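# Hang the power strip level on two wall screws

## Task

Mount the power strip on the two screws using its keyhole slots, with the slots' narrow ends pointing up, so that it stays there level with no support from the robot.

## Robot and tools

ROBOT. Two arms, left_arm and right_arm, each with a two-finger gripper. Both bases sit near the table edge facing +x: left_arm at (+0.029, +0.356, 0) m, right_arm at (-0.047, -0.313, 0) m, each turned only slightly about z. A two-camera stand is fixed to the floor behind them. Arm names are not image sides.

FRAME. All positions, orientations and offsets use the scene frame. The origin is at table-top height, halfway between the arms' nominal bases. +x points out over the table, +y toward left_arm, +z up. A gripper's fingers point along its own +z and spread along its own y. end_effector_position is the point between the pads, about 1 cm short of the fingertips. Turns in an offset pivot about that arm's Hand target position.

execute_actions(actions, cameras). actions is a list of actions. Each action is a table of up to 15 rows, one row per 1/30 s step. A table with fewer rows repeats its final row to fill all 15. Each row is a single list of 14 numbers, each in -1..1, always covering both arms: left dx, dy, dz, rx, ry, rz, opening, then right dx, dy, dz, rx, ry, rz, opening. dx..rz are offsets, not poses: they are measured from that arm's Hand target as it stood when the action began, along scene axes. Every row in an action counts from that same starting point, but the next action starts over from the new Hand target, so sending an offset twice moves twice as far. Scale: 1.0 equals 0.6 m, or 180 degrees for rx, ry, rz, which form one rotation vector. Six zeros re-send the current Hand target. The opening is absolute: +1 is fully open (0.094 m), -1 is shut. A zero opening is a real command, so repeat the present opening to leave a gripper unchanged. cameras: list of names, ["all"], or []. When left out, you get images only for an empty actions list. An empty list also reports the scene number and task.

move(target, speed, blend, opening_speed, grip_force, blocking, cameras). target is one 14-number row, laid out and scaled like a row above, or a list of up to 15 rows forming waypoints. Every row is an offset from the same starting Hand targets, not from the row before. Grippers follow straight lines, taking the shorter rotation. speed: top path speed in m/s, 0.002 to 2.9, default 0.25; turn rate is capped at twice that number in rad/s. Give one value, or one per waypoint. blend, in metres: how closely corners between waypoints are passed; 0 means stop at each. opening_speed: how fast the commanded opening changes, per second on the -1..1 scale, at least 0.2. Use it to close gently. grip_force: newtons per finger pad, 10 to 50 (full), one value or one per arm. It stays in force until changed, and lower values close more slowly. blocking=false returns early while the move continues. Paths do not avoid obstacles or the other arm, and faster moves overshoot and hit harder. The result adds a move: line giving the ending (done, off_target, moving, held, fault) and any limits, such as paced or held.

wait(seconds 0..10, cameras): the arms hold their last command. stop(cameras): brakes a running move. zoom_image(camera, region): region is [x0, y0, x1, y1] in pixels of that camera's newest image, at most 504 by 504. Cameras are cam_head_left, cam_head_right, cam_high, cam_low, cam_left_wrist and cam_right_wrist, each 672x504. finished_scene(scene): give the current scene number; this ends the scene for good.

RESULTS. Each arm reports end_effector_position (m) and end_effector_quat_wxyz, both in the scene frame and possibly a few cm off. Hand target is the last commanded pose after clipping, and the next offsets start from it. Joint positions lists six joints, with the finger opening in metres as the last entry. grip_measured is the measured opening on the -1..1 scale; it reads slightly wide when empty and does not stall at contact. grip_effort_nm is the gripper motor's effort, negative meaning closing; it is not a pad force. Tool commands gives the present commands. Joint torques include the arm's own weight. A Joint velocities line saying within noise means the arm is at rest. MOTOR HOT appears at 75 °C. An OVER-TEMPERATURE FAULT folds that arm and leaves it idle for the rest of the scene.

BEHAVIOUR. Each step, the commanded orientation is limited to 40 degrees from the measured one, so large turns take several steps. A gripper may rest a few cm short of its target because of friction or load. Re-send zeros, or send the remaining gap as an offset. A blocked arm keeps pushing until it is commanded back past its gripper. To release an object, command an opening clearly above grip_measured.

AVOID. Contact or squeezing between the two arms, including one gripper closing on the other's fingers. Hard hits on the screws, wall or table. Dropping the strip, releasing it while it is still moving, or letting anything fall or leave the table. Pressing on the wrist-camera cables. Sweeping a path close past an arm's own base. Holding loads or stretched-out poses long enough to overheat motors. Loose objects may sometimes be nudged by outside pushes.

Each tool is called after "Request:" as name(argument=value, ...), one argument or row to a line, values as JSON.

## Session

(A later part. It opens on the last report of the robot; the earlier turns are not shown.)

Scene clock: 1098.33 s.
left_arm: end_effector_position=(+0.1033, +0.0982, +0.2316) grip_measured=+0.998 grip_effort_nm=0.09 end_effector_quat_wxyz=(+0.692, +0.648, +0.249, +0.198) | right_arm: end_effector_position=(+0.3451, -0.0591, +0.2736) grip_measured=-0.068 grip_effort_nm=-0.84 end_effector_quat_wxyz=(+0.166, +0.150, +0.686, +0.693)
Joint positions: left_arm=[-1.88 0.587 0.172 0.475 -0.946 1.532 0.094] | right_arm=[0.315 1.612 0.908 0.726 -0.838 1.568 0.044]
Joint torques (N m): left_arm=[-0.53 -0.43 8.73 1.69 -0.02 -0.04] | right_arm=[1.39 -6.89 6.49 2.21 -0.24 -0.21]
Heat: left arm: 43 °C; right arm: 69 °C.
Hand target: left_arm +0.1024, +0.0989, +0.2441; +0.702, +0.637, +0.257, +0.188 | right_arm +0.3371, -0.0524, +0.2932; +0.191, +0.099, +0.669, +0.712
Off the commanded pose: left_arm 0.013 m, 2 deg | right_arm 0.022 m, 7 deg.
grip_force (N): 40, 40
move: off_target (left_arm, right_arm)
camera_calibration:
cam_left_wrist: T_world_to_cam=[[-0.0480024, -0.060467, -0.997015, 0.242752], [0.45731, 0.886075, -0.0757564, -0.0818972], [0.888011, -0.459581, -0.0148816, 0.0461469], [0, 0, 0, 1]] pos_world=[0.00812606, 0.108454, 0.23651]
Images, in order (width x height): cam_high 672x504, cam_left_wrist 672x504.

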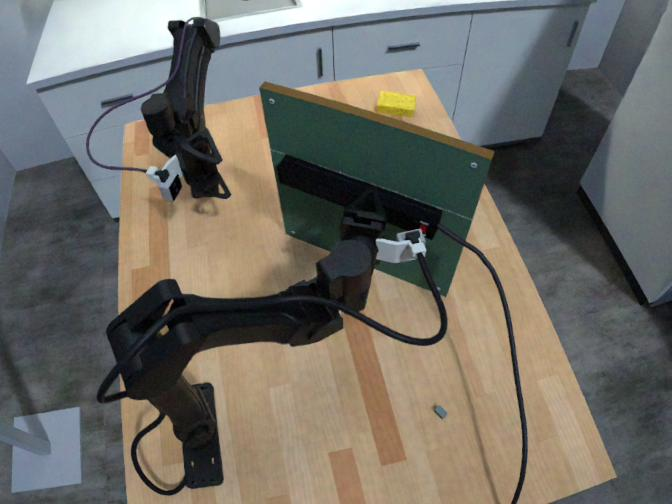

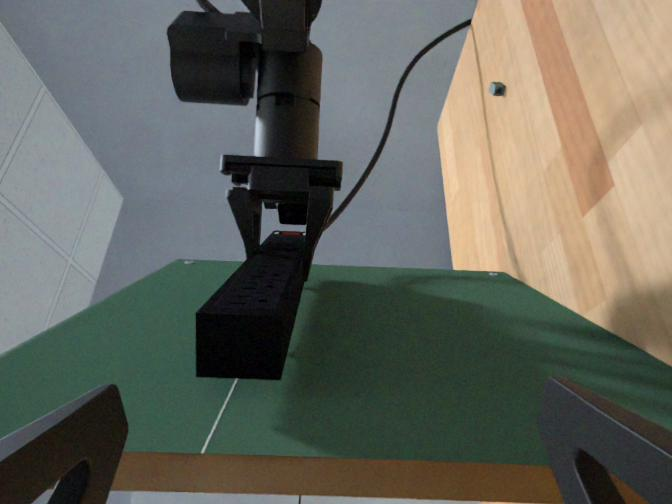

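Request:
move(
  target=[0,0,0,0,0,0,1,0.014,0.0166,0,0,0,0,-0.35],
  speed=0.06,
  cameras=["cam_left_wrist","cam_high"],
)

Request:
zoom_image(
  camera="cam_left_wrist",
  region=[150, 190, 330, 410],
)

Request:
zoom_image(
  camera="cam_high",
  region=[265, 145, 345, 205],
)

Request:
zoom_image(
  camera="cam_high",
  region=[380, 180, 460, 240],
)

Scene clock: 1109.63 s.
left_arm: end_effector_position=(+0.1033, +0.0982, +0.2316) grip_measured=+0.998 grip_effort_nm=0.09 end_effector_quat_wxyz=(+0.692, +0.648, +0.249, +0.198) | right_arm: end_effector_position=(+0.3455, -0.0508, +0.2599) grip_measured=-0.068 grip_effort_nm=-0.84 end_effector_quat_wxyz=(+0.151, +0.155, +0.692, +0.689)
Joint positions: left_arm=[-1.88 0.587 0.172 0.475 -0.946 1.532 0.094] | right_arm=[0.333 1.644 0.908 0.727 -0.835 1.568 0.044]
Joint torques (N m): left_arm=[-0.47 -0.35 8.73 1.7 0 -0.04] | right_arm=[1.51 -6.9 9.29 2.23 -0.02 -0.2]
Heat: left arm: 43 °C; right arm: 70 °C.
Hand target: left_arm +0.1024, +0.0989, +0.2441; +0.702, +0.637, +0.257, +0.188 | right_arm +0.3454, -0.0424, +0.2933; +0.190, +0.099, +0.669, +0.712
Off the commanded pose: left_arm 0.013 m, 2 deg | right_arm 0.034 m, 9 deg.
grip_force (N): 40, 40
move: off_target (left_arm, right_arm)
camera_calibration:
cam_left_wrist: T_world_to_cam=[[-0.0480024, -0.060467, -0.997015, 0.242752], [0.45731, 0.886075, -0.0757564, -0.0818972], [0.888011, -0.459581, -0.0148816, 0.0461469], [0, 0, 0, 1]] pos_world=[0.00812606, 0.108454, 0.23651]
Images, in order (width x height): cam_high 672x504, cam_left_wrist 672x504.

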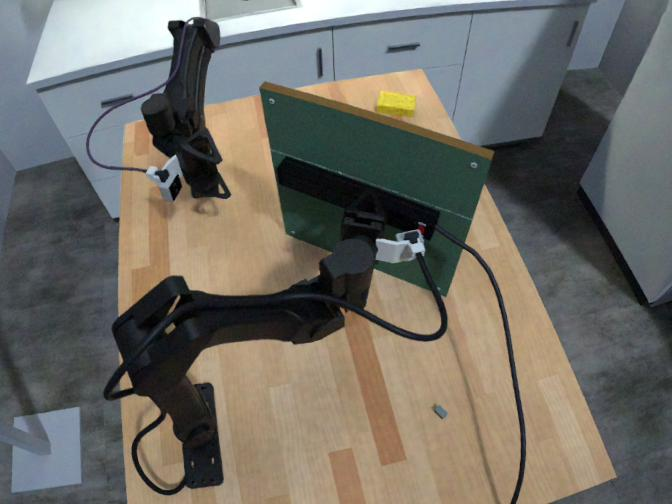

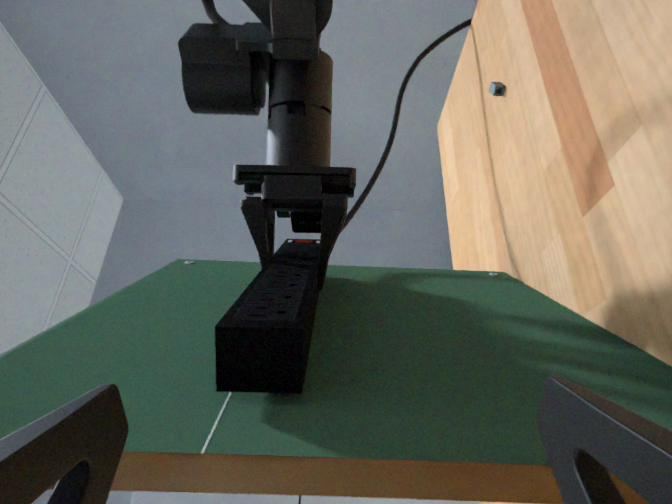

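Scaled by 2.291.

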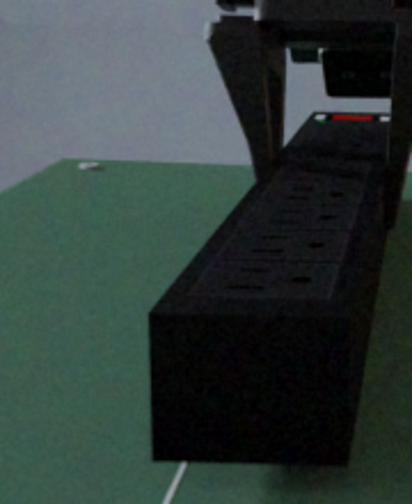

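Scaled by 6.300.

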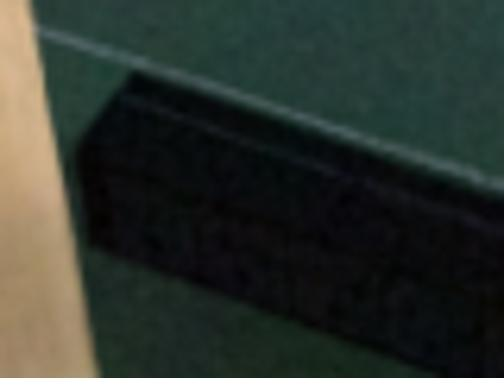

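Scaled by 6.300.

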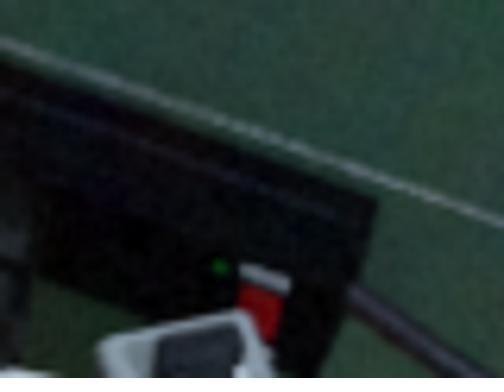

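Request:
move(
  target=[0,0,0,0,0,0,1,-0.003,-0.009,0.04,0,0,0,-0.35],
  speed=0.1,
)

Scene clock: 1117.07 s.
left_arm: end_effector_position=(+0.1033, +0.0982, +0.2316) grip_measured=+0.998 grip_effort_nm=0.09 end_effector_quat_wxyz=(+0.692, +0.648, +0.249, +0.198) | right_arm: end_effector_position=(+0.3462, -0.0518, +0.2584) grip_measured=-0.068 grip_effort_nm=-0.84 end_effector_quat_wxyz=(+0.142, +0.164, +0.697, +0.683)
Joint positions: left_arm=[-1.88 0.587 0.172 0.475 -0.946 1.532 0.094] | right_arm=[0.33 1.638 0.918 0.682 -0.837 1.568 0.044]
Joint torques (N m): left_arm=[-0.49 -0.42 8.75 1.69 -0.03 -0.05] | right_arm=[0.23 -10.45 11.92 1.86 -0.18 -0.17]
Heat: left arm: 43 °C; right arm: 69 °C.
Hand target: left_arm +0.1024, +0.0989, +0.2441; +0.702, +0.637, +0.257, +0.188 | right_arm +0.3437, -0.0478, +0.3173; +0.191, +0.099, +0.669, +0.712
Off the commanded pose: left_arm 0.013 m, 2 deg | right_arm 0.059 m, 10 deg.
grip_force (N): 40, 40
move: off_target (left_arm, right_arm)

Request:
move(
  target=[0,0,0,0,0,0,1,-0.005,-0.006,0.02,0,0,0,-0.35],
  speed=0.1,
)

Scene clock: 1120.77 s.
left_arm: end_effector_position=(+0.1033, +0.0982, +0.2316) grip_measured=+0.998 grip_effort_nm=0.09 end_effector_quat_wxyz=(+0.692, +0.648, +0.249, +0.198) | right_arm: end_effector_position=(+0.3453, -0.0539, +0.2627) grip_measured=-0.068 grip_effort_nm=-0.84 end_effector_quat_wxyz=(+0.134, +0.175, +0.701, +0.678)
Joint positions: left_arm=[-1.88 0.587 0.172 0.475 -0.946 1.532 0.094] | right_arm=[0.327 1.614 0.936 0.612 -0.837 1.57 0.044]
Joint torques (N m): left_arm=[-0.5 -0.42 8.73 1.69 -0.01 -0.04] | right_arm=[-0.05 -11.34 11.59 2.03 -0.25 -0.23]
Heat: left arm: 43 °C; right arm: 69 °C.
Hand target: left_arm +0.1024, +0.0989, +0.2441; +0.702, +0.637, +0.257, +0.188 | right_arm +0.3406, -0.0514, +0.3294; +0.191, +0.099, +0.669, +0.712
Off the commanded pose: left_arm 0.013 m, 2 deg | right_arm 0.067 m, 12 deg.
grip_force (N): 40, 40
move: off_target (left_arm, right_arm)

Request:
move(
  target=[0,0,0,0,0,0,1,0,0,0.026,0,0,0,-0.35],
  speed=0.1,
  cameras=["cam_left_wrist","cam_high"],
)

Request:
zoom_image(
  camera="cam_left_wrist",
  region=[150, 190, 330, 410],
)

Request:
zoom_image(
  camera="cam_high",
  region=[265, 145, 345, 205],
)

Request:
zoom_image(
  camera="cam_high",
  region=[380, 180, 460, 240],
)

Scene clock: 1128.73 s.
left_arm: end_effector_position=(+0.1033, +0.0982, +0.2316) grip_measured=+0.998 grip_effort_nm=0.09 end_effector_quat_wxyz=(+0.692, +0.648, +0.249, +0.198) | right_arm: end_effector_position=(+0.3465, -0.0535, +0.2754) grip_measured=-0.068 grip_effort_nm=-0.84 end_effector_quat_wxyz=(+0.131, +0.178, +0.702, +0.677)
Joint positions: left_arm=[-1.88 0.587 0.172 0.475 -0.946 1.532 0.094] | right_arm=[0.327 1.596 0.979 0.542 -0.837 1.573 0.044]
Joint torques (N m): left_arm=[-0.53 -0.39 8.75 1.7 -0.02 -0.04] | right_arm=[0.16 -11.25 11.95 2.11 -0.21 -0.21]
Heat: left arm: 43 °C; right arm: 69 °C.
Hand target: left_arm +0.1024, +0.0989, +0.2441; +0.702, +0.637, +0.257, +0.188 | right_arm +0.3406, -0.0514, +0.3449; +0.191, +0.099, +0.669, +0.712
Off the commanded pose: left_arm 0.013 m, 2 deg | right_arm 0.070 m, 13 deg.
grip_force (N): 40, 40
move: off_target (left_arm, right_arm)
camera_calibration:
cam_left_wrist: T_world_to_cam=[[-0.0480024, -0.060467, -0.997015, 0.242752], [0.45731, 0.886075, -0.0757564, -0.0818972], [0.888011, -0.459581, -0.0148816, 0.0461469], [0, 0, 0, 1]] pos_world=[0.00812606, 0.108454, 0.23651]
Images, in order (width x height): cam_high 672x504, cam_left_wrist 672x504.

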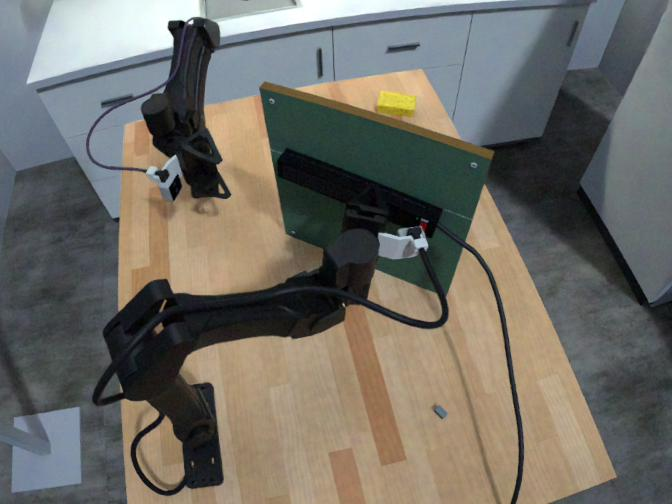

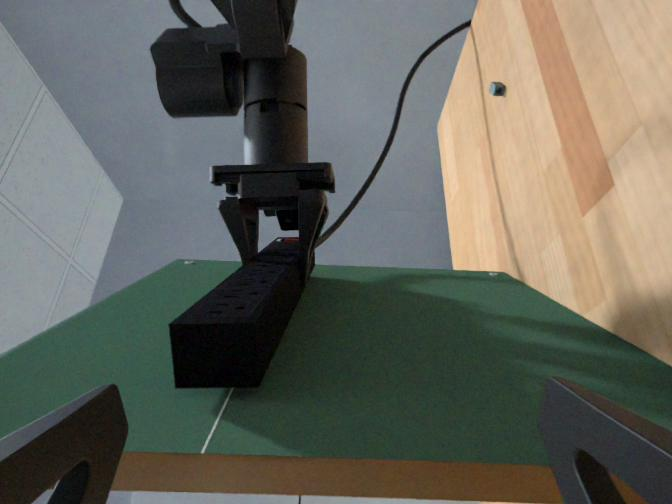

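Scaled by 2.291.

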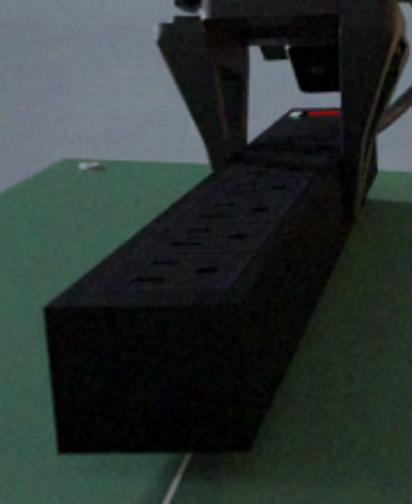

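Scaled by 6.300.

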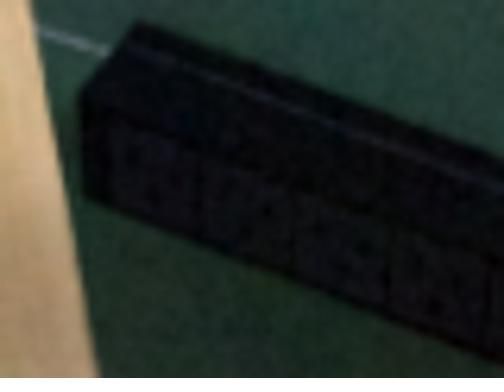

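Scaled by 6.300.

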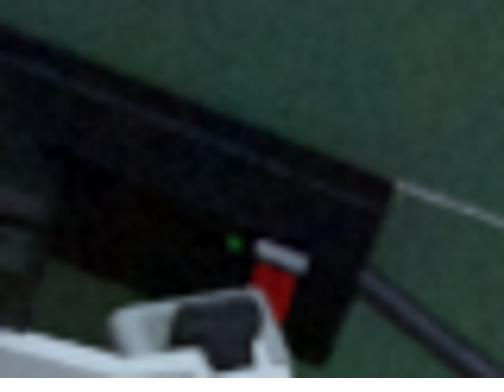

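Request:
move(
  target=[
    [0,0,0,0,0,0,1,0,0,0.0,-0.0114,-0.0136,0,-0.35],
    [0,0,0,0,0,0,1,0.014,0.0166,0.0,-0.0114,-0.0136,0,-0.35],
  ],
  speed=0.06,
  cameras=["cam_left_wrist","cam_high"],
)

Request:
zoom_image(
  camera="cam_left_wrist",
  region=[150, 190, 330, 410],
)

Request:
zoom_image(
  camera="cam_high",
  region=[265, 145, 345, 205],
)

Request:
zoom_image(
  camera="cam_high",
  region=[380, 180, 460, 240],
)

Scene clock: 1146.10 s.
left_arm: end_effector_position=(+0.1033, +0.0982, +0.2316) grip_measured=+0.998 grip_effort_nm=0.09 end_effector_quat_wxyz=(+0.692, +0.648, +0.249, +0.198) | right_arm: end_effector_position=(+0.3500, -0.0535, +0.2918) grip_measured=-0.068 grip_effort_nm=-0.84 end_effector_quat_wxyz=(+0.153, +0.161, +0.705, +0.673)
Joint positions: left_arm=[-1.88 0.587 0.172 0.475 -0.946 1.532 0.094] | right_arm=[0.327 1.584 1.031 0.483 -0.828 1.521 0.044]
Joint torques (N m): left_arm=[-0.53 -0.4 8.77 1.7 -0.01 -0.04] | right_arm=[1.8 -7.43 12.31 2.21 -0.25 -0.39]
Heat: left arm: 43 °C; right arm: 68 °C.
Hand target: left_arm +0.1024, +0.0989, +0.2441; +0.702, +0.637, +0.257, +0.188 | right_arm +0.3490, -0.0414, +0.3450; +0.207, +0.081, +0.677, +0.702
Off the commanded pose: left_arm 0.013 m, 2 deg | right_arm 0.054 m, 12 deg.
grip_force (N): 40, 40
move: off_target (left_arm, right_arm)
camera_calibration:
cam_left_wrist: T_world_to_cam=[[-0.0480024, -0.060467, -0.997015, 0.242752], [0.45731, 0.886075, -0.0757564, -0.0818972], [0.888011, -0.459581, -0.0148816, 0.0461469], [0, 0, 0, 1]] pos_world=[0.00812606, 0.108454, 0.23651]
Images, in order (width x height): cam_high 672x504, cam_left_wrist 672x504.

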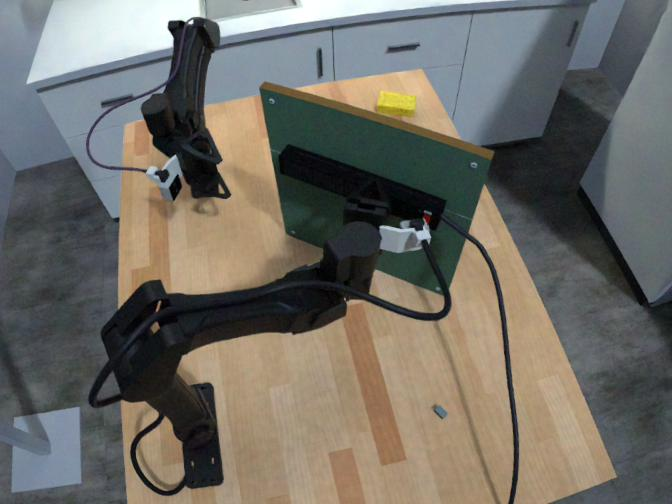

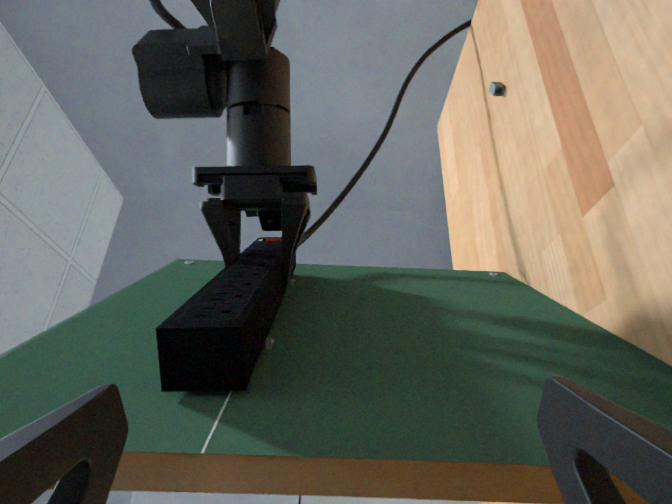

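Scaled by 2.291.

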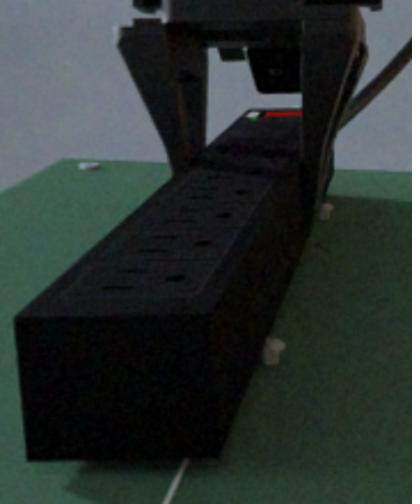

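Scaled by 6.300.

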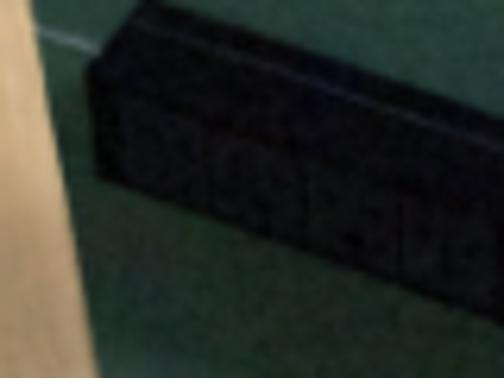

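Scaled by 6.300.

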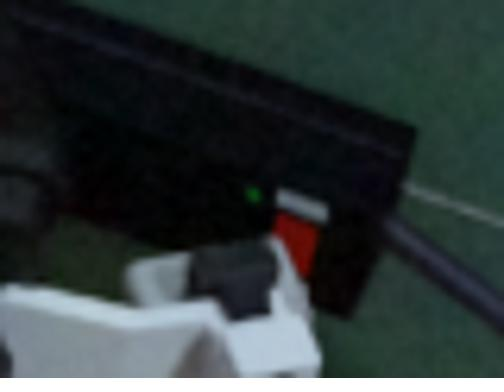

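Request:
move(
  target=[0,0,0,0,0,0,1,0.004,0.005,-0.045,0,0,0,-0.35],
  speed=0.1,
)

Request:
move(
  target=[0,0,0,0,0,0,1,0.0,0.0,-0.017,0,0,0,-0.35],
  speed=0.06,
)

Request:
move(
  target=[0,0,0,0,0,0,1,0.0,0.0,-0.014,0,0,0,-0.35],
  speed=0.06,
  cameras=["cam_left_wrist","cam_high"],
)

Request:
zoom_image(
  camera="cam_left_wrist",
  region=[150, 190, 330, 410],
)

Request:
zoom_image(
  camera="cam_high",
  region=[260, 130, 480, 310],
)

Scene clock: 1157.20 s.
left_arm: end_effector_position=(+0.1033, +0.0982, +0.2316) grip_measured=+0.998 grip_effort_nm=0.09 end_effector_quat_wxyz=(+0.692, +0.648, +0.249, +0.198) | right_arm: end_effector_position=(+0.3515, -0.0523, +0.2917) grip_measured=-0.068 grip_effort_nm=-0.84 end_effector_quat_wxyz=(+0.154, +0.151, +0.702, +0.679)
Joint positions: left_arm=[-1.88 0.587 0.172 0.475 -0.946 1.532 0.094] | right_arm=[0.324 1.602 1.031 0.523 -0.844 1.524 0.044]
Joint torques (N m): left_arm=[-0.5 -0.42 8.75 1.7 -0.01 -0.04] | right_arm=[2.85 -5.86 8.44 2.59 -0.01 -0.53]
Heat: left arm: 43 °C; right arm: 68 °C.
Hand target: left_arm +0.1024, +0.0989, +0.2441; +0.702, +0.637, +0.257, +0.188 | right_arm +0.3515, -0.0385, +0.3179; +0.207, +0.081, +0.677, +0.701
Off the commanded pose: left_arm 0.013 m, 2 deg | right_arm 0.030 m, 11 deg.
grip_force (N): 40, 40
move: off_target (left_arm, right_arm)

Scene clock: 1158.20 s.
left_arm: end_effector_position=(+0.1033, +0.0982, +0.2316) grip_measured=+0.998 grip_effort_nm=0.09 end_effector_quat_wxyz=(+0.692, +0.648, +0.249, +0.198) | right_arm: end_effector_position=(+0.3514, -0.0525, +0.2910) grip_measured=-0.068 grip_effort_nm=-0.84 end_effector_quat_wxyz=(+0.156, +0.146, +0.697, +0.685)
Joint positions: left_arm=[-1.88 0.587 0.172 0.475 -0.946 1.532 0.094] | right_arm=[0.321 1.611 1.017 0.571 -0.853 1.537 0.044]
Joint torques (N m): left_arm=[-0.53 -0.39 8.77 1.68 -0.02 -0.04] | right_arm=[3 -4.98 7.6 2.47 0.11 -0.7]
Heat: left arm: 43 °C; right arm: 68 °C.
Hand target: left_arm +0.1024, +0.0989, +0.2441; +0.702, +0.637, +0.257, +0.188 | right_arm +0.3514, -0.0385, +0.3077; +0.207, +0.081, +0.677, +0.702
Off the commanded pose: left_arm 0.013 m, 2 deg | right_arm 0.022 m, 10 deg.
grip_force (N): 40, 40
move: off_target (left_arm, right_arm)

Scene clock: 1159.20 s.
left_arm: end_effector_position=(+0.1033, +0.0982, +0.2316) grip_measured=+0.998 grip_effort_nm=0.09 end_effector_quat_wxyz=(+0.692, +0.648, +0.249, +0.198) | right_arm: end_effector_position=(+0.3511, -0.0528, +0.2903) grip_measured=-0.068 grip_effort_nm=-0.84 end_effector_quat_wxyz=(+0.159, +0.140, +0.690, +0.692)
Joint positions: left_arm=[-1.88 0.587 0.172 0.475 -0.946 1.532 0.094] | right_arm=[0.319 1.621 0.999 0.634 -0.859 1.553 0.044]
Joint torques (N m): left_arm=[-0.49 -0.43 8.75 1.7 -0.01 -0.05] | right_arm=[3.17 -4.78 7.35 2.21 0.23 -0.84]
Heat: left arm: 43 °C; right arm: 68 °C.
Hand target: left_arm +0.1024, +0.0989, +0.2441; +0.702, +0.637, +0.257, +0.188 | right_arm +0.3514, -0.0384, +0.2995; +0.207, +0.081, +0.677, +0.702
Off the commanded pose: left_arm 0.013 m, 2 deg | right_arm 0.017 m, 9 deg.
grip_force (N): 40, 40
move: off_target (left_arm, right_arm)
camera_calibration:
cam_left_wrist: T_world_to_cam=[[-0.0480024, -0.060467, -0.997015, 0.242752], [0.45731, 0.886075, -0.0757564, -0.0818972], [0.888011, -0.459581, -0.0148816, 0.0461469], [0, 0, 0, 1]] pos_world=[0.00812606, 0.108454, 0.23651]
Images, in order (width x height): cam_high 672x504, cam_left_wrist 672x504.

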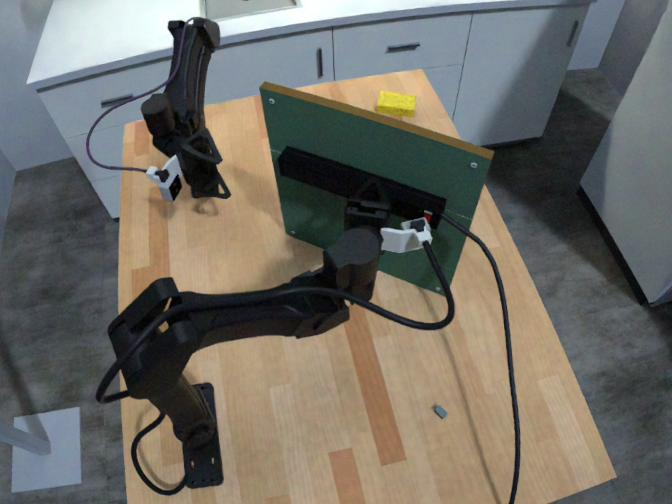

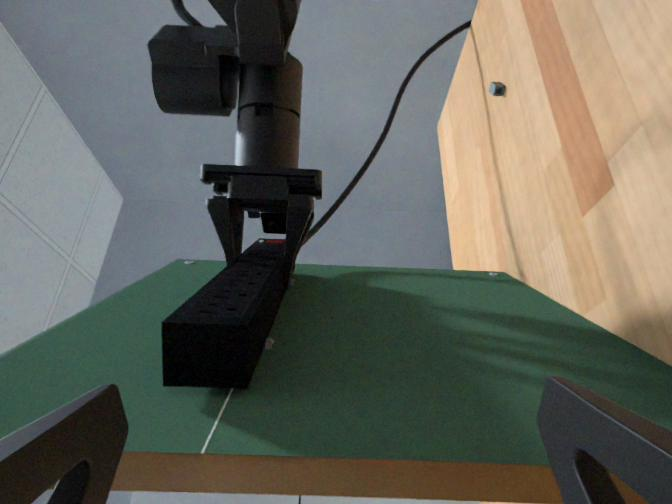

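Scaled by 2.291.

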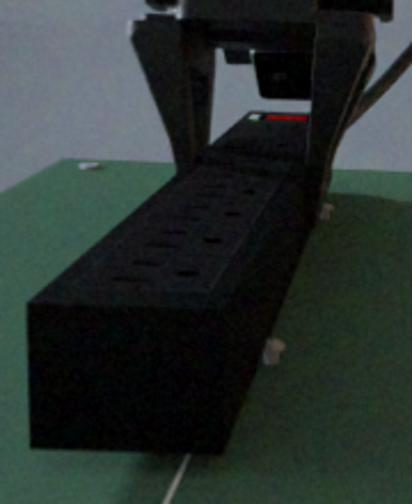

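Scaled by 2.291.

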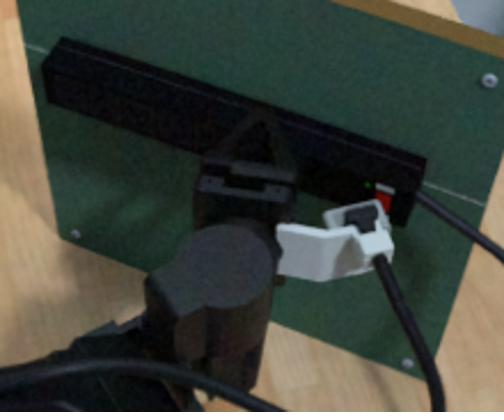

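Request:
move(
  target=[
    [0,0,0,0,0,0,1,-0.022,-0.026,0.0,0,0,0,-0.35],
    [0,0,0,0,0,0,1,-0.022,-0.026,-0.012,0,0,0,-0.35],
  ],
  speed=0.08,
)

Scene clock: 1165.80 s.
left_arm: end_effector_position=(+0.1033, +0.0982, +0.2316) grip_measured=+0.998 grip_effort_nm=0.09 end_effector_quat_wxyz=(+0.692, +0.648, +0.249, +0.198) | right_arm: end_effector_position=(+0.3444, -0.0560, +0.2658) grip_measured=-0.068 grip_effort_nm=-0.84 end_effector_quat_wxyz=(+0.164, +0.139, +0.698, +0.683)
Joint positions: left_arm=[-1.88 0.587 0.172 0.475 -0.946 1.532 0.094] | right_arm=[0.318 1.622 0.918 0.684 -0.853 1.517 0.044]
Joint torques (N m): left_arm=[-0.49 -0.42 8.7 1.69 -0.02 -0.05] | right_arm=[0.23 -7.91 6.67 2.26 -0.14 -0.42]
Heat: left arm: 43 °C; right arm: 68 °C.
Hand target: left_arm +0.1024, +0.0989, +0.2441; +0.702, +0.637, +0.257, +0.188 | right_arm +0.3383, -0.0541, +0.2921; +0.207, +0.081, +0.677, +0.702
Off the commanded pose: left_arm 0.013 m, 2 deg | right_arm 0.027 m, 9 deg.
grip_force (N): 40, 40
move: off_target (left_arm, right_arm)

Request:
execute_actions(
  actions=[],
  cameras=["cam_left_wrist","cam_high"],
)

Request:
zoom_image(
  camera="cam_left_wrist",
  region=[150, 190, 330, 410],
)

Request:
zoom_image(
  camera="cam_high",
  region=[265, 145, 345, 205],
)

Request:
zoom_image(
  camera="cam_high",
  region=[380, 180, 460, 240],
)

Scene clock: 1170.60 s.
left_arm: end_effector_position=(+0.1033, +0.0982, +0.2316) grip_measured=+0.998 grip_effort_nm=0.09 end_effector_quat_wxyz=(+0.692, +0.648, +0.249, +0.198) | right_arm: end_effector_position=(+0.3444, -0.0560, +0.2658) grip_measured=-0.068 grip_effort_nm=-0.84 end_effector_quat_wxyz=(+0.164, +0.139, +0.698, +0.683)
Joint positions: left_arm=[-1.88 0.587 0.172 0.475 -0.946 1.532 0.094] | right_arm=[0.318 1.622 0.918 0.684 -0.853 1.517 0.044]
Joint velocities: within noise
Joint torques (N m): left_arm=[-0.49 -0.42 8.75 1.69 -0.01 -0.04] | right_arm=[0.13 -7.83 6.75 2.23 -0.19 -0.42]
Heat: left arm: 43 °C; right arm: 68 °C.
Hand target: left_arm +0.1024, +0.0989, +0.2441; +0.702, +0.637, +0.257, +0.188 | right_arm +0.3383, -0.0541, +0.2921; +0.207, +0.081, +0.677, +0.702
Tool commands: left_gripper/opening=+1.0 right_gripper/opening=-0.35
Off the commanded pose: left_arm 0.013 m, 2 deg | right_arm 0.027 m, 9 deg.
grip_force (N): 40, 40
camera_calibration:
cam_left_wrist: T_world_to_cam=[[-0.0480024, -0.060467, -0.997015, 0.242752], [0.45731, 0.886075, -0.0757564, -0.0818972], [0.888011, -0.459581, -0.0148816, 0.0461469], [0, 0, 0, 1]] pos_world=[0.00812606, 0.108454, 0.23651]
Images, in order (width x height): cam_high 672x504, cam_left_wrist 672x504.

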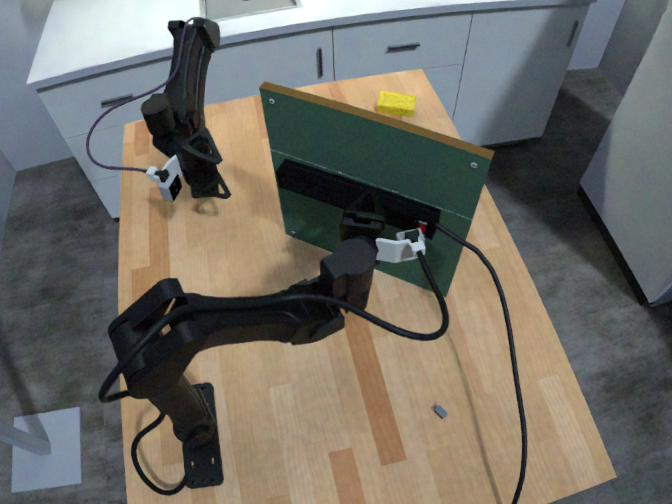

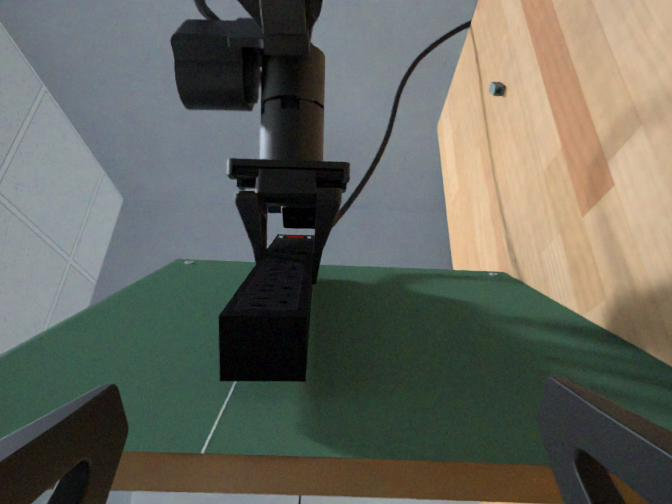

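Scaled by 2.291.

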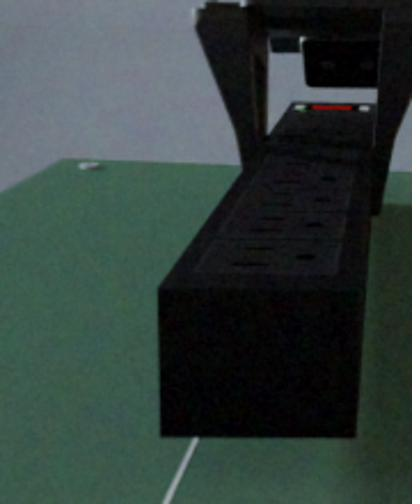

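Scaled by 6.300.

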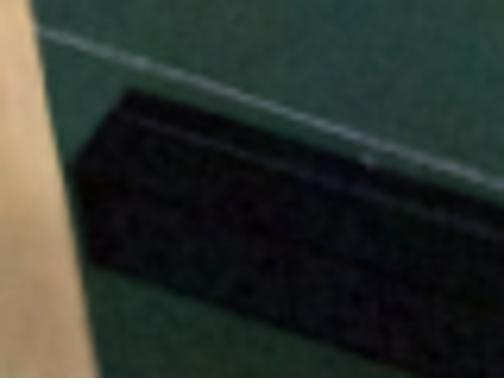

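Scaled by 6.300.

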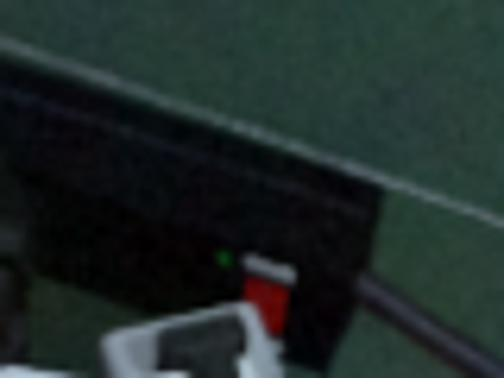

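Request:
move(
  target=[0,0,0,0,0,0,1,0.004,-0.003,0.003,0.0089,0.0106,0,-0.35],
  speed=0.1,
)

Request:
move(
  target=[0,0,0,0,0,0,1,0.013,0.0155,0.02,0,0,0,-0.35],
  speed=0.06,
  cameras=["cam_left_wrist","cam_high"],
)

Request:
zoom_image(
  camera="cam_left_wrist",
  region=[150, 190, 330, 410],
)

Request:
zoom_image(
  camera="cam_high",
  region=[265, 145, 345, 205],
)

Request:
zoom_image(
  camera="cam_high",
  region=[380, 180, 460, 240],
)

Scene clock: 1179.77 s.
left_arm: end_effector_position=(+0.1033, +0.0982, +0.2316) grip_measured=+0.998 grip_effort_nm=0.09 end_effector_quat_wxyz=(+0.692, +0.648, +0.249, +0.198) | right_arm: end_effector_position=(+0.3456, -0.0578, +0.2714) grip_measured=-0.068 grip_effort_nm=-0.84 end_effector_quat_wxyz=(+0.162, +0.144, +0.690, +0.691)
Joint positions: left_arm=[-1.88 0.587 0.172 0.475 -0.946 1.532 0.094] | right_arm=[0.314 1.622 0.918 0.713 -0.853 1.554 0.044]
Joint torques (N m): left_arm=[-0.5 -0.4 8.76 1.7 -0.02 -0.05] | right_arm=[0.09 -7.25 6.64 2.25 -0.25 -0.2]
Heat: left arm: 43 °C; right arm: 68 °C.
Hand target: left_arm +0.1024, +0.0989, +0.2441; +0.702, +0.637, +0.257, +0.188 | right_arm +0.3407, -0.0558, +0.2939; +0.194, +0.095, +0.671, +0.709
Off the commanded pose: left_arm 0.013 m, 2 deg | right_arm 0.023 m, 7 deg.
grip_force (N): 40, 40
move: off_target (left_arm, right_arm)

Scene clock: 1180.60 s.
left_arm: end_effector_position=(+0.1033, +0.0982, +0.2316) grip_measured=+0.998 grip_effort_nm=0.09 end_effector_quat_wxyz=(+0.692, +0.648, +0.249, +0.198) | right_arm: end_effector_position=(+0.3458, -0.0550, +0.2642) grip_measured=-0.068 grip_effort_nm=-0.84 end_effector_quat_wxyz=(+0.152, +0.154, +0.695, +0.686)
Joint positions: left_arm=[-1.88 0.587 0.172 0.475 -0.946 1.532 0.094] | right_arm=[0.321 1.63 0.918 0.694 -0.848 1.557 0.044]
Joint torques (N m): left_arm=[-0.53 -0.42 8.79 1.7 -0.02 -0.04] | right_arm=[1.06 -7.08 11.37 2.04 -0.1 -0.2]
Heat: left arm: 43 °C; right arm: 68 °C.
Hand target: left_arm +0.1024, +0.0989, +0.2441; +0.702, +0.637, +0.257, +0.188 | right_arm +0.3485, -0.0465, +0.3060; +0.194, +0.095, +0.671, +0.710
Off the commanded pose: left_arm 0.013 m, 2 deg | right_arm 0.043 m, 9 deg.
grip_force (N): 40, 40
move: off_target (left_arm, right_arm)
camera_calibration:
cam_left_wrist: T_world_to_cam=[[-0.0480024, -0.060467, -0.997015, 0.242752], [0.45731, 0.886075, -0.0757564, -0.0818972], [0.888011, -0.459581, -0.0148816, 0.0461469], [0, 0, 0, 1]] pos_world=[0.00812606, 0.108454, 0.23651]
Images, in order (width x height): cam_high 672x504, cam_left_wrist 672x504.

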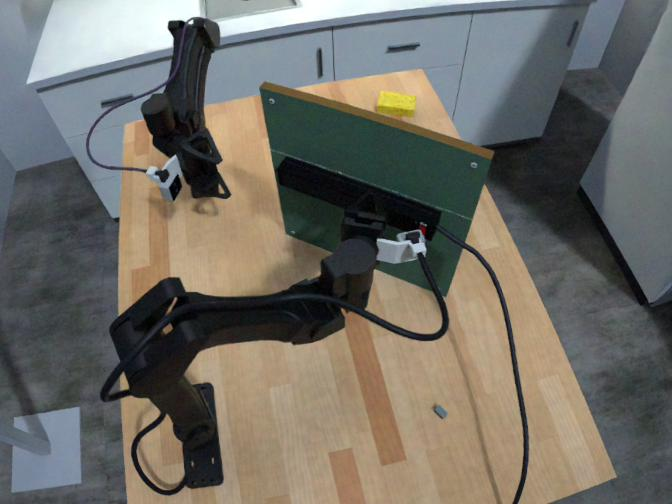

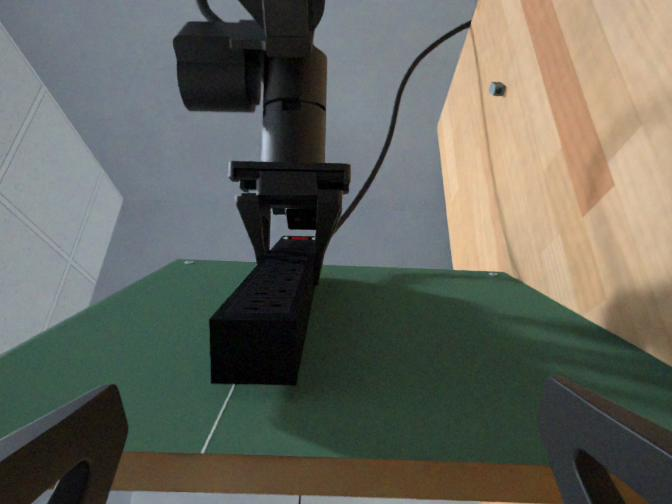

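Scaled by 2.291.

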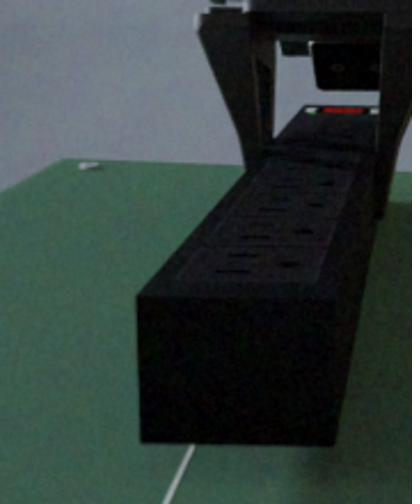

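Scaled by 6.300.

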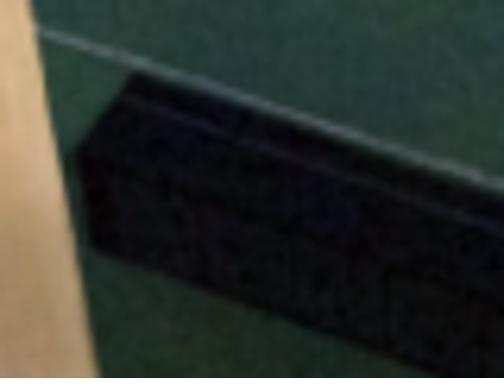

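Scaled by 6.300.

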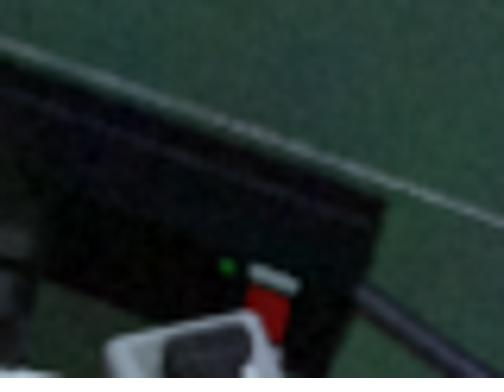

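Request:
move(
  target=[0,0,0,0,0,0,1,0.013,0.011,0.010,0,0,0,-0.35],
  speed=0.06,
  cameras=["cam_left_wrist","cam_high"],
)

Request:
zoom_image(
  camera="cam_left_wrist",
  region=[150, 190, 330, 410],
)

Request:
zoom_image(
  camera="cam_high",
  region=[265, 145, 345, 205],
)

Request:
zoom_image(
  camera="cam_high",
  region=[380, 180, 460, 240],
)

Scene clock: 1190.30 s.
left_arm: end_effector_position=(+0.1033, +0.0982, +0.2316) grip_measured=+0.998 grip_effort_nm=0.09 end_effector_quat_wxyz=(+0.692, +0.648, +0.249, +0.198) | right_arm: end_effector_position=(+0.3483, -0.0526, +0.2669) grip_measured=-0.068 grip_effort_nm=-0.84 end_effector_quat_wxyz=(+0.148, +0.155, +0.696, +0.685)
Joint positions: left_arm=[-1.88 0.587 0.172 0.475 -0.946 1.532 0.094] | right_arm=[0.325 1.635 0.943 0.664 -0.847 1.557 0.044]
Joint torques (N m): left_arm=[-0.51 -0.42 8.77 1.69 -0.02 -0.04] | right_arm=[1.87 -6.37 13.2 2.06 -0.01 -0.2]
Heat: left arm: 43 °C; right arm: 66 °C.
Hand target: left_arm +0.1024, +0.0989, +0.2441; +0.702, +0.637, +0.257, +0.188 | right_arm +0.3563, -0.0399, +0.3119; +0.194, +0.095, +0.671, +0.709
Off the commanded pose: left_arm 0.013 m, 2 deg | right_arm 0.047 m, 10 deg.
grip_force (N): 40, 40
move: off_target (left_arm, right_arm)
camera_calibration:
cam_left_wrist: T_world_to_cam=[[-0.0480024, -0.060467, -0.997015, 0.242752], [0.45731, 0.886075, -0.0757564, -0.0818972], [0.888011, -0.459581, -0.0148816, 0.0461469], [0, 0, 0, 1]] pos_world=[0.00812606, 0.108454, 0.23651]
Images, in order (width x height): cam_high 672x504, cam_left_wrist 672x504.

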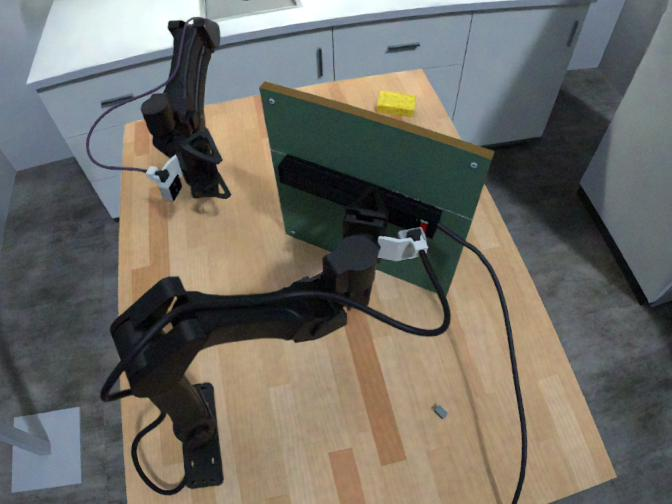

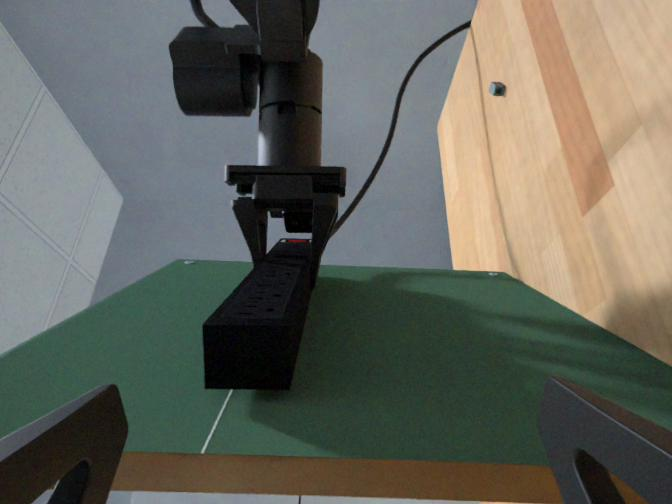

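Scaled by 2.291.

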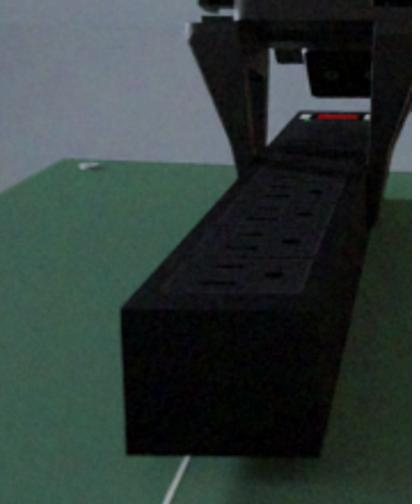

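Scaled by 6.300.

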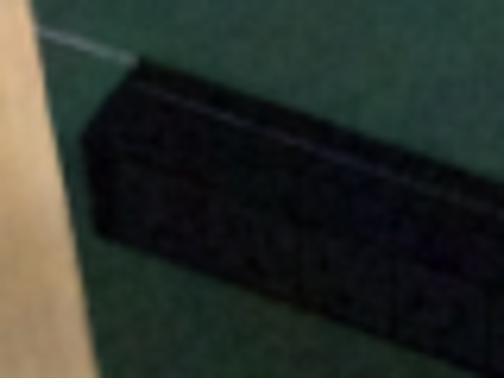

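Scaled by 6.300.

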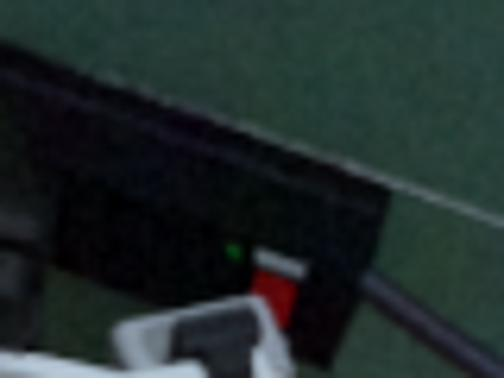

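Request:
move(
  target=[0,0,0,0,0,0,1,0.011,0.013,0.0,0,0,0,-0.35],
  speed=0.06,
)

Request:
move(
  target=[0,0,0,0,0,0,1,0.008,0.010,0.012,0,0,0,-0.35],
  speed=0.06,
)

Scene clock: 1195.80 s.
left_arm: end_effector_position=(+0.1033, +0.0982, +0.2316) grip_measured=+0.998 grip_effort_nm=0.09 end_effector_quat_wxyz=(+0.692, +0.648, +0.249, +0.198) | right_arm: end_effector_position=(+0.3485, -0.0521, +0.2668) grip_measured=-0.068 grip_effort_nm=-0.84 end_effector_quat_wxyz=(+0.142, +0.150, +0.698, +0.686)
Joint positions: left_arm=[-1.88 0.587 0.172 0.475 -0.946 1.532 0.094] | right_arm=[0.32 1.644 0.954 0.661 -0.868 1.557 0.044]
Joint torques (N m): left_arm=[-0.5 -0.39 8.76 1.7 -0.02 -0.05] | right_arm=[3.45 -5.14 14.43 2.06 0.32 -0.16]
Heat: left arm: 43 °C; right arm: 65 °C.
Hand target: left_arm +0.1024, +0.0989, +0.2441; +0.702, +0.637, +0.257, +0.188 | right_arm +0.3628, -0.0321, +0.3119; +0.194, +0.095, +0.671, +0.709
Off the commanded pose: left_arm 0.013 m, 2 deg | right_arm 0.051 m, 10 deg.
grip_force (N): 40, 40
move: off_target (left_arm, right_arm)

Scene clock: 1196.77 s.
left_arm: end_effector_position=(+0.1033, +0.0982, +0.2316) grip_measured=+0.998 grip_effort_nm=0.09 end_effector_quat_wxyz=(+0.692, +0.648, +0.249, +0.198) | right_arm: end_effector_position=(+0.3486, -0.0519, +0.2672) grip_measured=-0.068 grip_effort_nm=-0.84 end_effector_quat_wxyz=(+0.133, +0.150, +0.703, +0.683)
Joint positions: left_arm=[-1.88 0.587 0.172 0.475 -0.946 1.532 0.094] | right_arm=[0.316 1.644 0.974 0.619 -0.885 1.548 0.044]
Joint torques (N m): left_arm=[-0.51 -0.43 8.73 1.69 -0.01 -0.04] | right_arm=[5.05 -5.04 15.68 2.23 0.53 -0.07]
Heat: left arm: 43 °C; right arm: 65 °C.
Hand target: left_arm +0.1024, +0.0989, +0.2441; +0.702, +0.637, +0.257, +0.188 | right_arm +0.3677, -0.0261, +0.3190; +0.194, +0.095, +0.671, +0.709
Off the commanded pose: left_arm 0.013 m, 2 deg | right_arm 0.061 m, 11 deg.
grip_force (N): 40, 40
move: off_target (left_arm, right_arm)

Request:
move(
  target=[0,0,0,0,0,0,1,-0.016,-0.0191,-0.0118,0,0,0,-0.35],
  speed=0.04,
  cameras=["cam_high","cam_left_wrist","cam_right_wrist"],
)

Request:
zoom_image(
  camera="cam_left_wrist",
  region=[150, 190, 330, 410],
)

Request:
zoom_image(
  camera="cam_high",
  region=[250, 120, 470, 270],
)

Scene clock: 1229.80 s.
left_arm: end_effector_position=(+0.1033, +0.0982, +0.2316) grip_measured=+0.998 grip_effort_nm=0.09 end_effector_quat_wxyz=(+0.692, +0.648, +0.249, +0.198) | right_arm: end_effector_position=(+0.3486, -0.0523, +0.2677) grip_measured=-0.068 grip_effort_nm=-0.84 end_effector_quat_wxyz=(+0.133, +0.149, +0.703, +0.683)
Joint positions: left_arm=[-1.88 0.587 0.172 0.475 -0.946 1.532 0.094] | right_arm=[0.315 1.644 0.974 0.62 -0.887 1.548 0.044]
Joint torques (N m): left_arm=[-0.51 -0.4 8.75 1.7 -0.01 -0.05] | right_arm=[2.97 -6.67 11.6 2.39 0.35 -0.1]
Heat: left arm: 43 °C; right arm: 65 °C.
Hand target: left_arm +0.1024, +0.0989, +0.2441; +0.702, +0.637, +0.257, +0.188 | right_arm +0.3581, -0.0376, +0.3121; +0.194, +0.095, +0.671, +0.709
Off the commanded pose: left_arm 0.013 m, 2 deg | right_arm 0.048 m, 10 deg.
grip_force (N): 40, 40
move: off_target (left_arm, right_arm)
camera_calibration:
cam_left_wrist: T_world_to_cam=[[-0.0480024, -0.060467, -0.997015, 0.242752], [0.45731, 0.886075, -0.0757564, -0.0818972], [0.888011, -0.459581, -0.0148816, 0.0461469], [0, 0, 0, 1]] pos_world=[0.00812606, 0.108454, 0.23651]
cam_right_wrist: T_world_to_cam=[[-0.00898633, -0.0630287, -0.997971, 0.263438], [-0.998975, -0.0437031, 0.0117555, 0.382131], [-0.0443554, 0.997054, -0.0625714, 0.178688], [0, 0, 0, 1]] pos_world=[0.392033, -0.144857, 0.269592]
Images, in order (width x height): cam_high 672x504, cam_left_wrist 672x504, cam_right_wrist 672x504.

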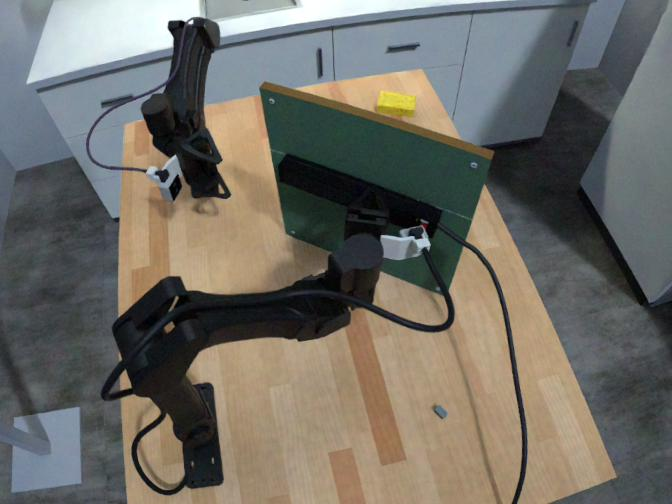

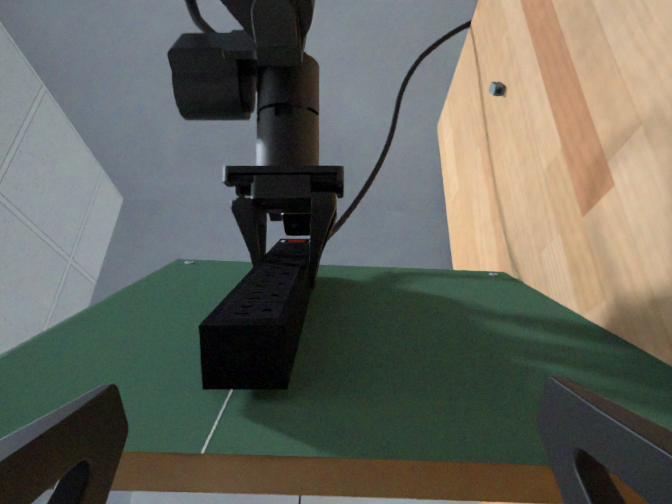

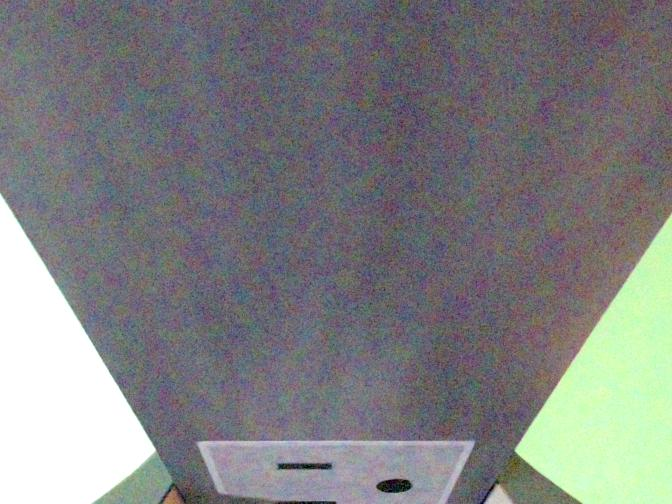

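Scaled by 2.291.

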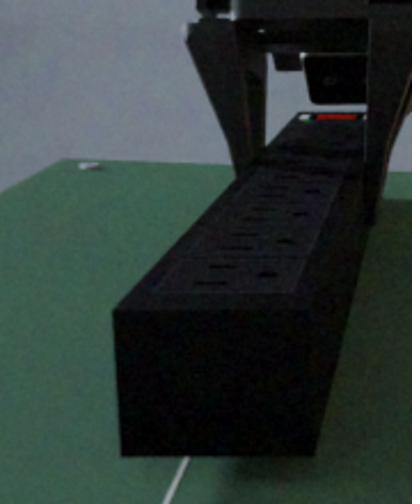

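Scaled by 2.291.

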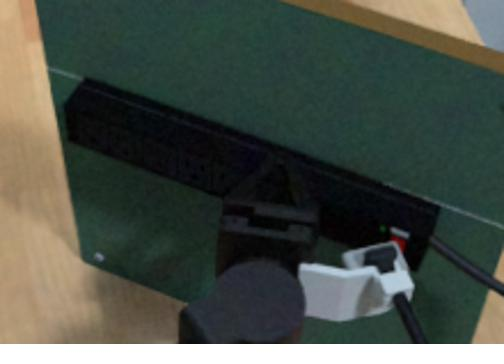

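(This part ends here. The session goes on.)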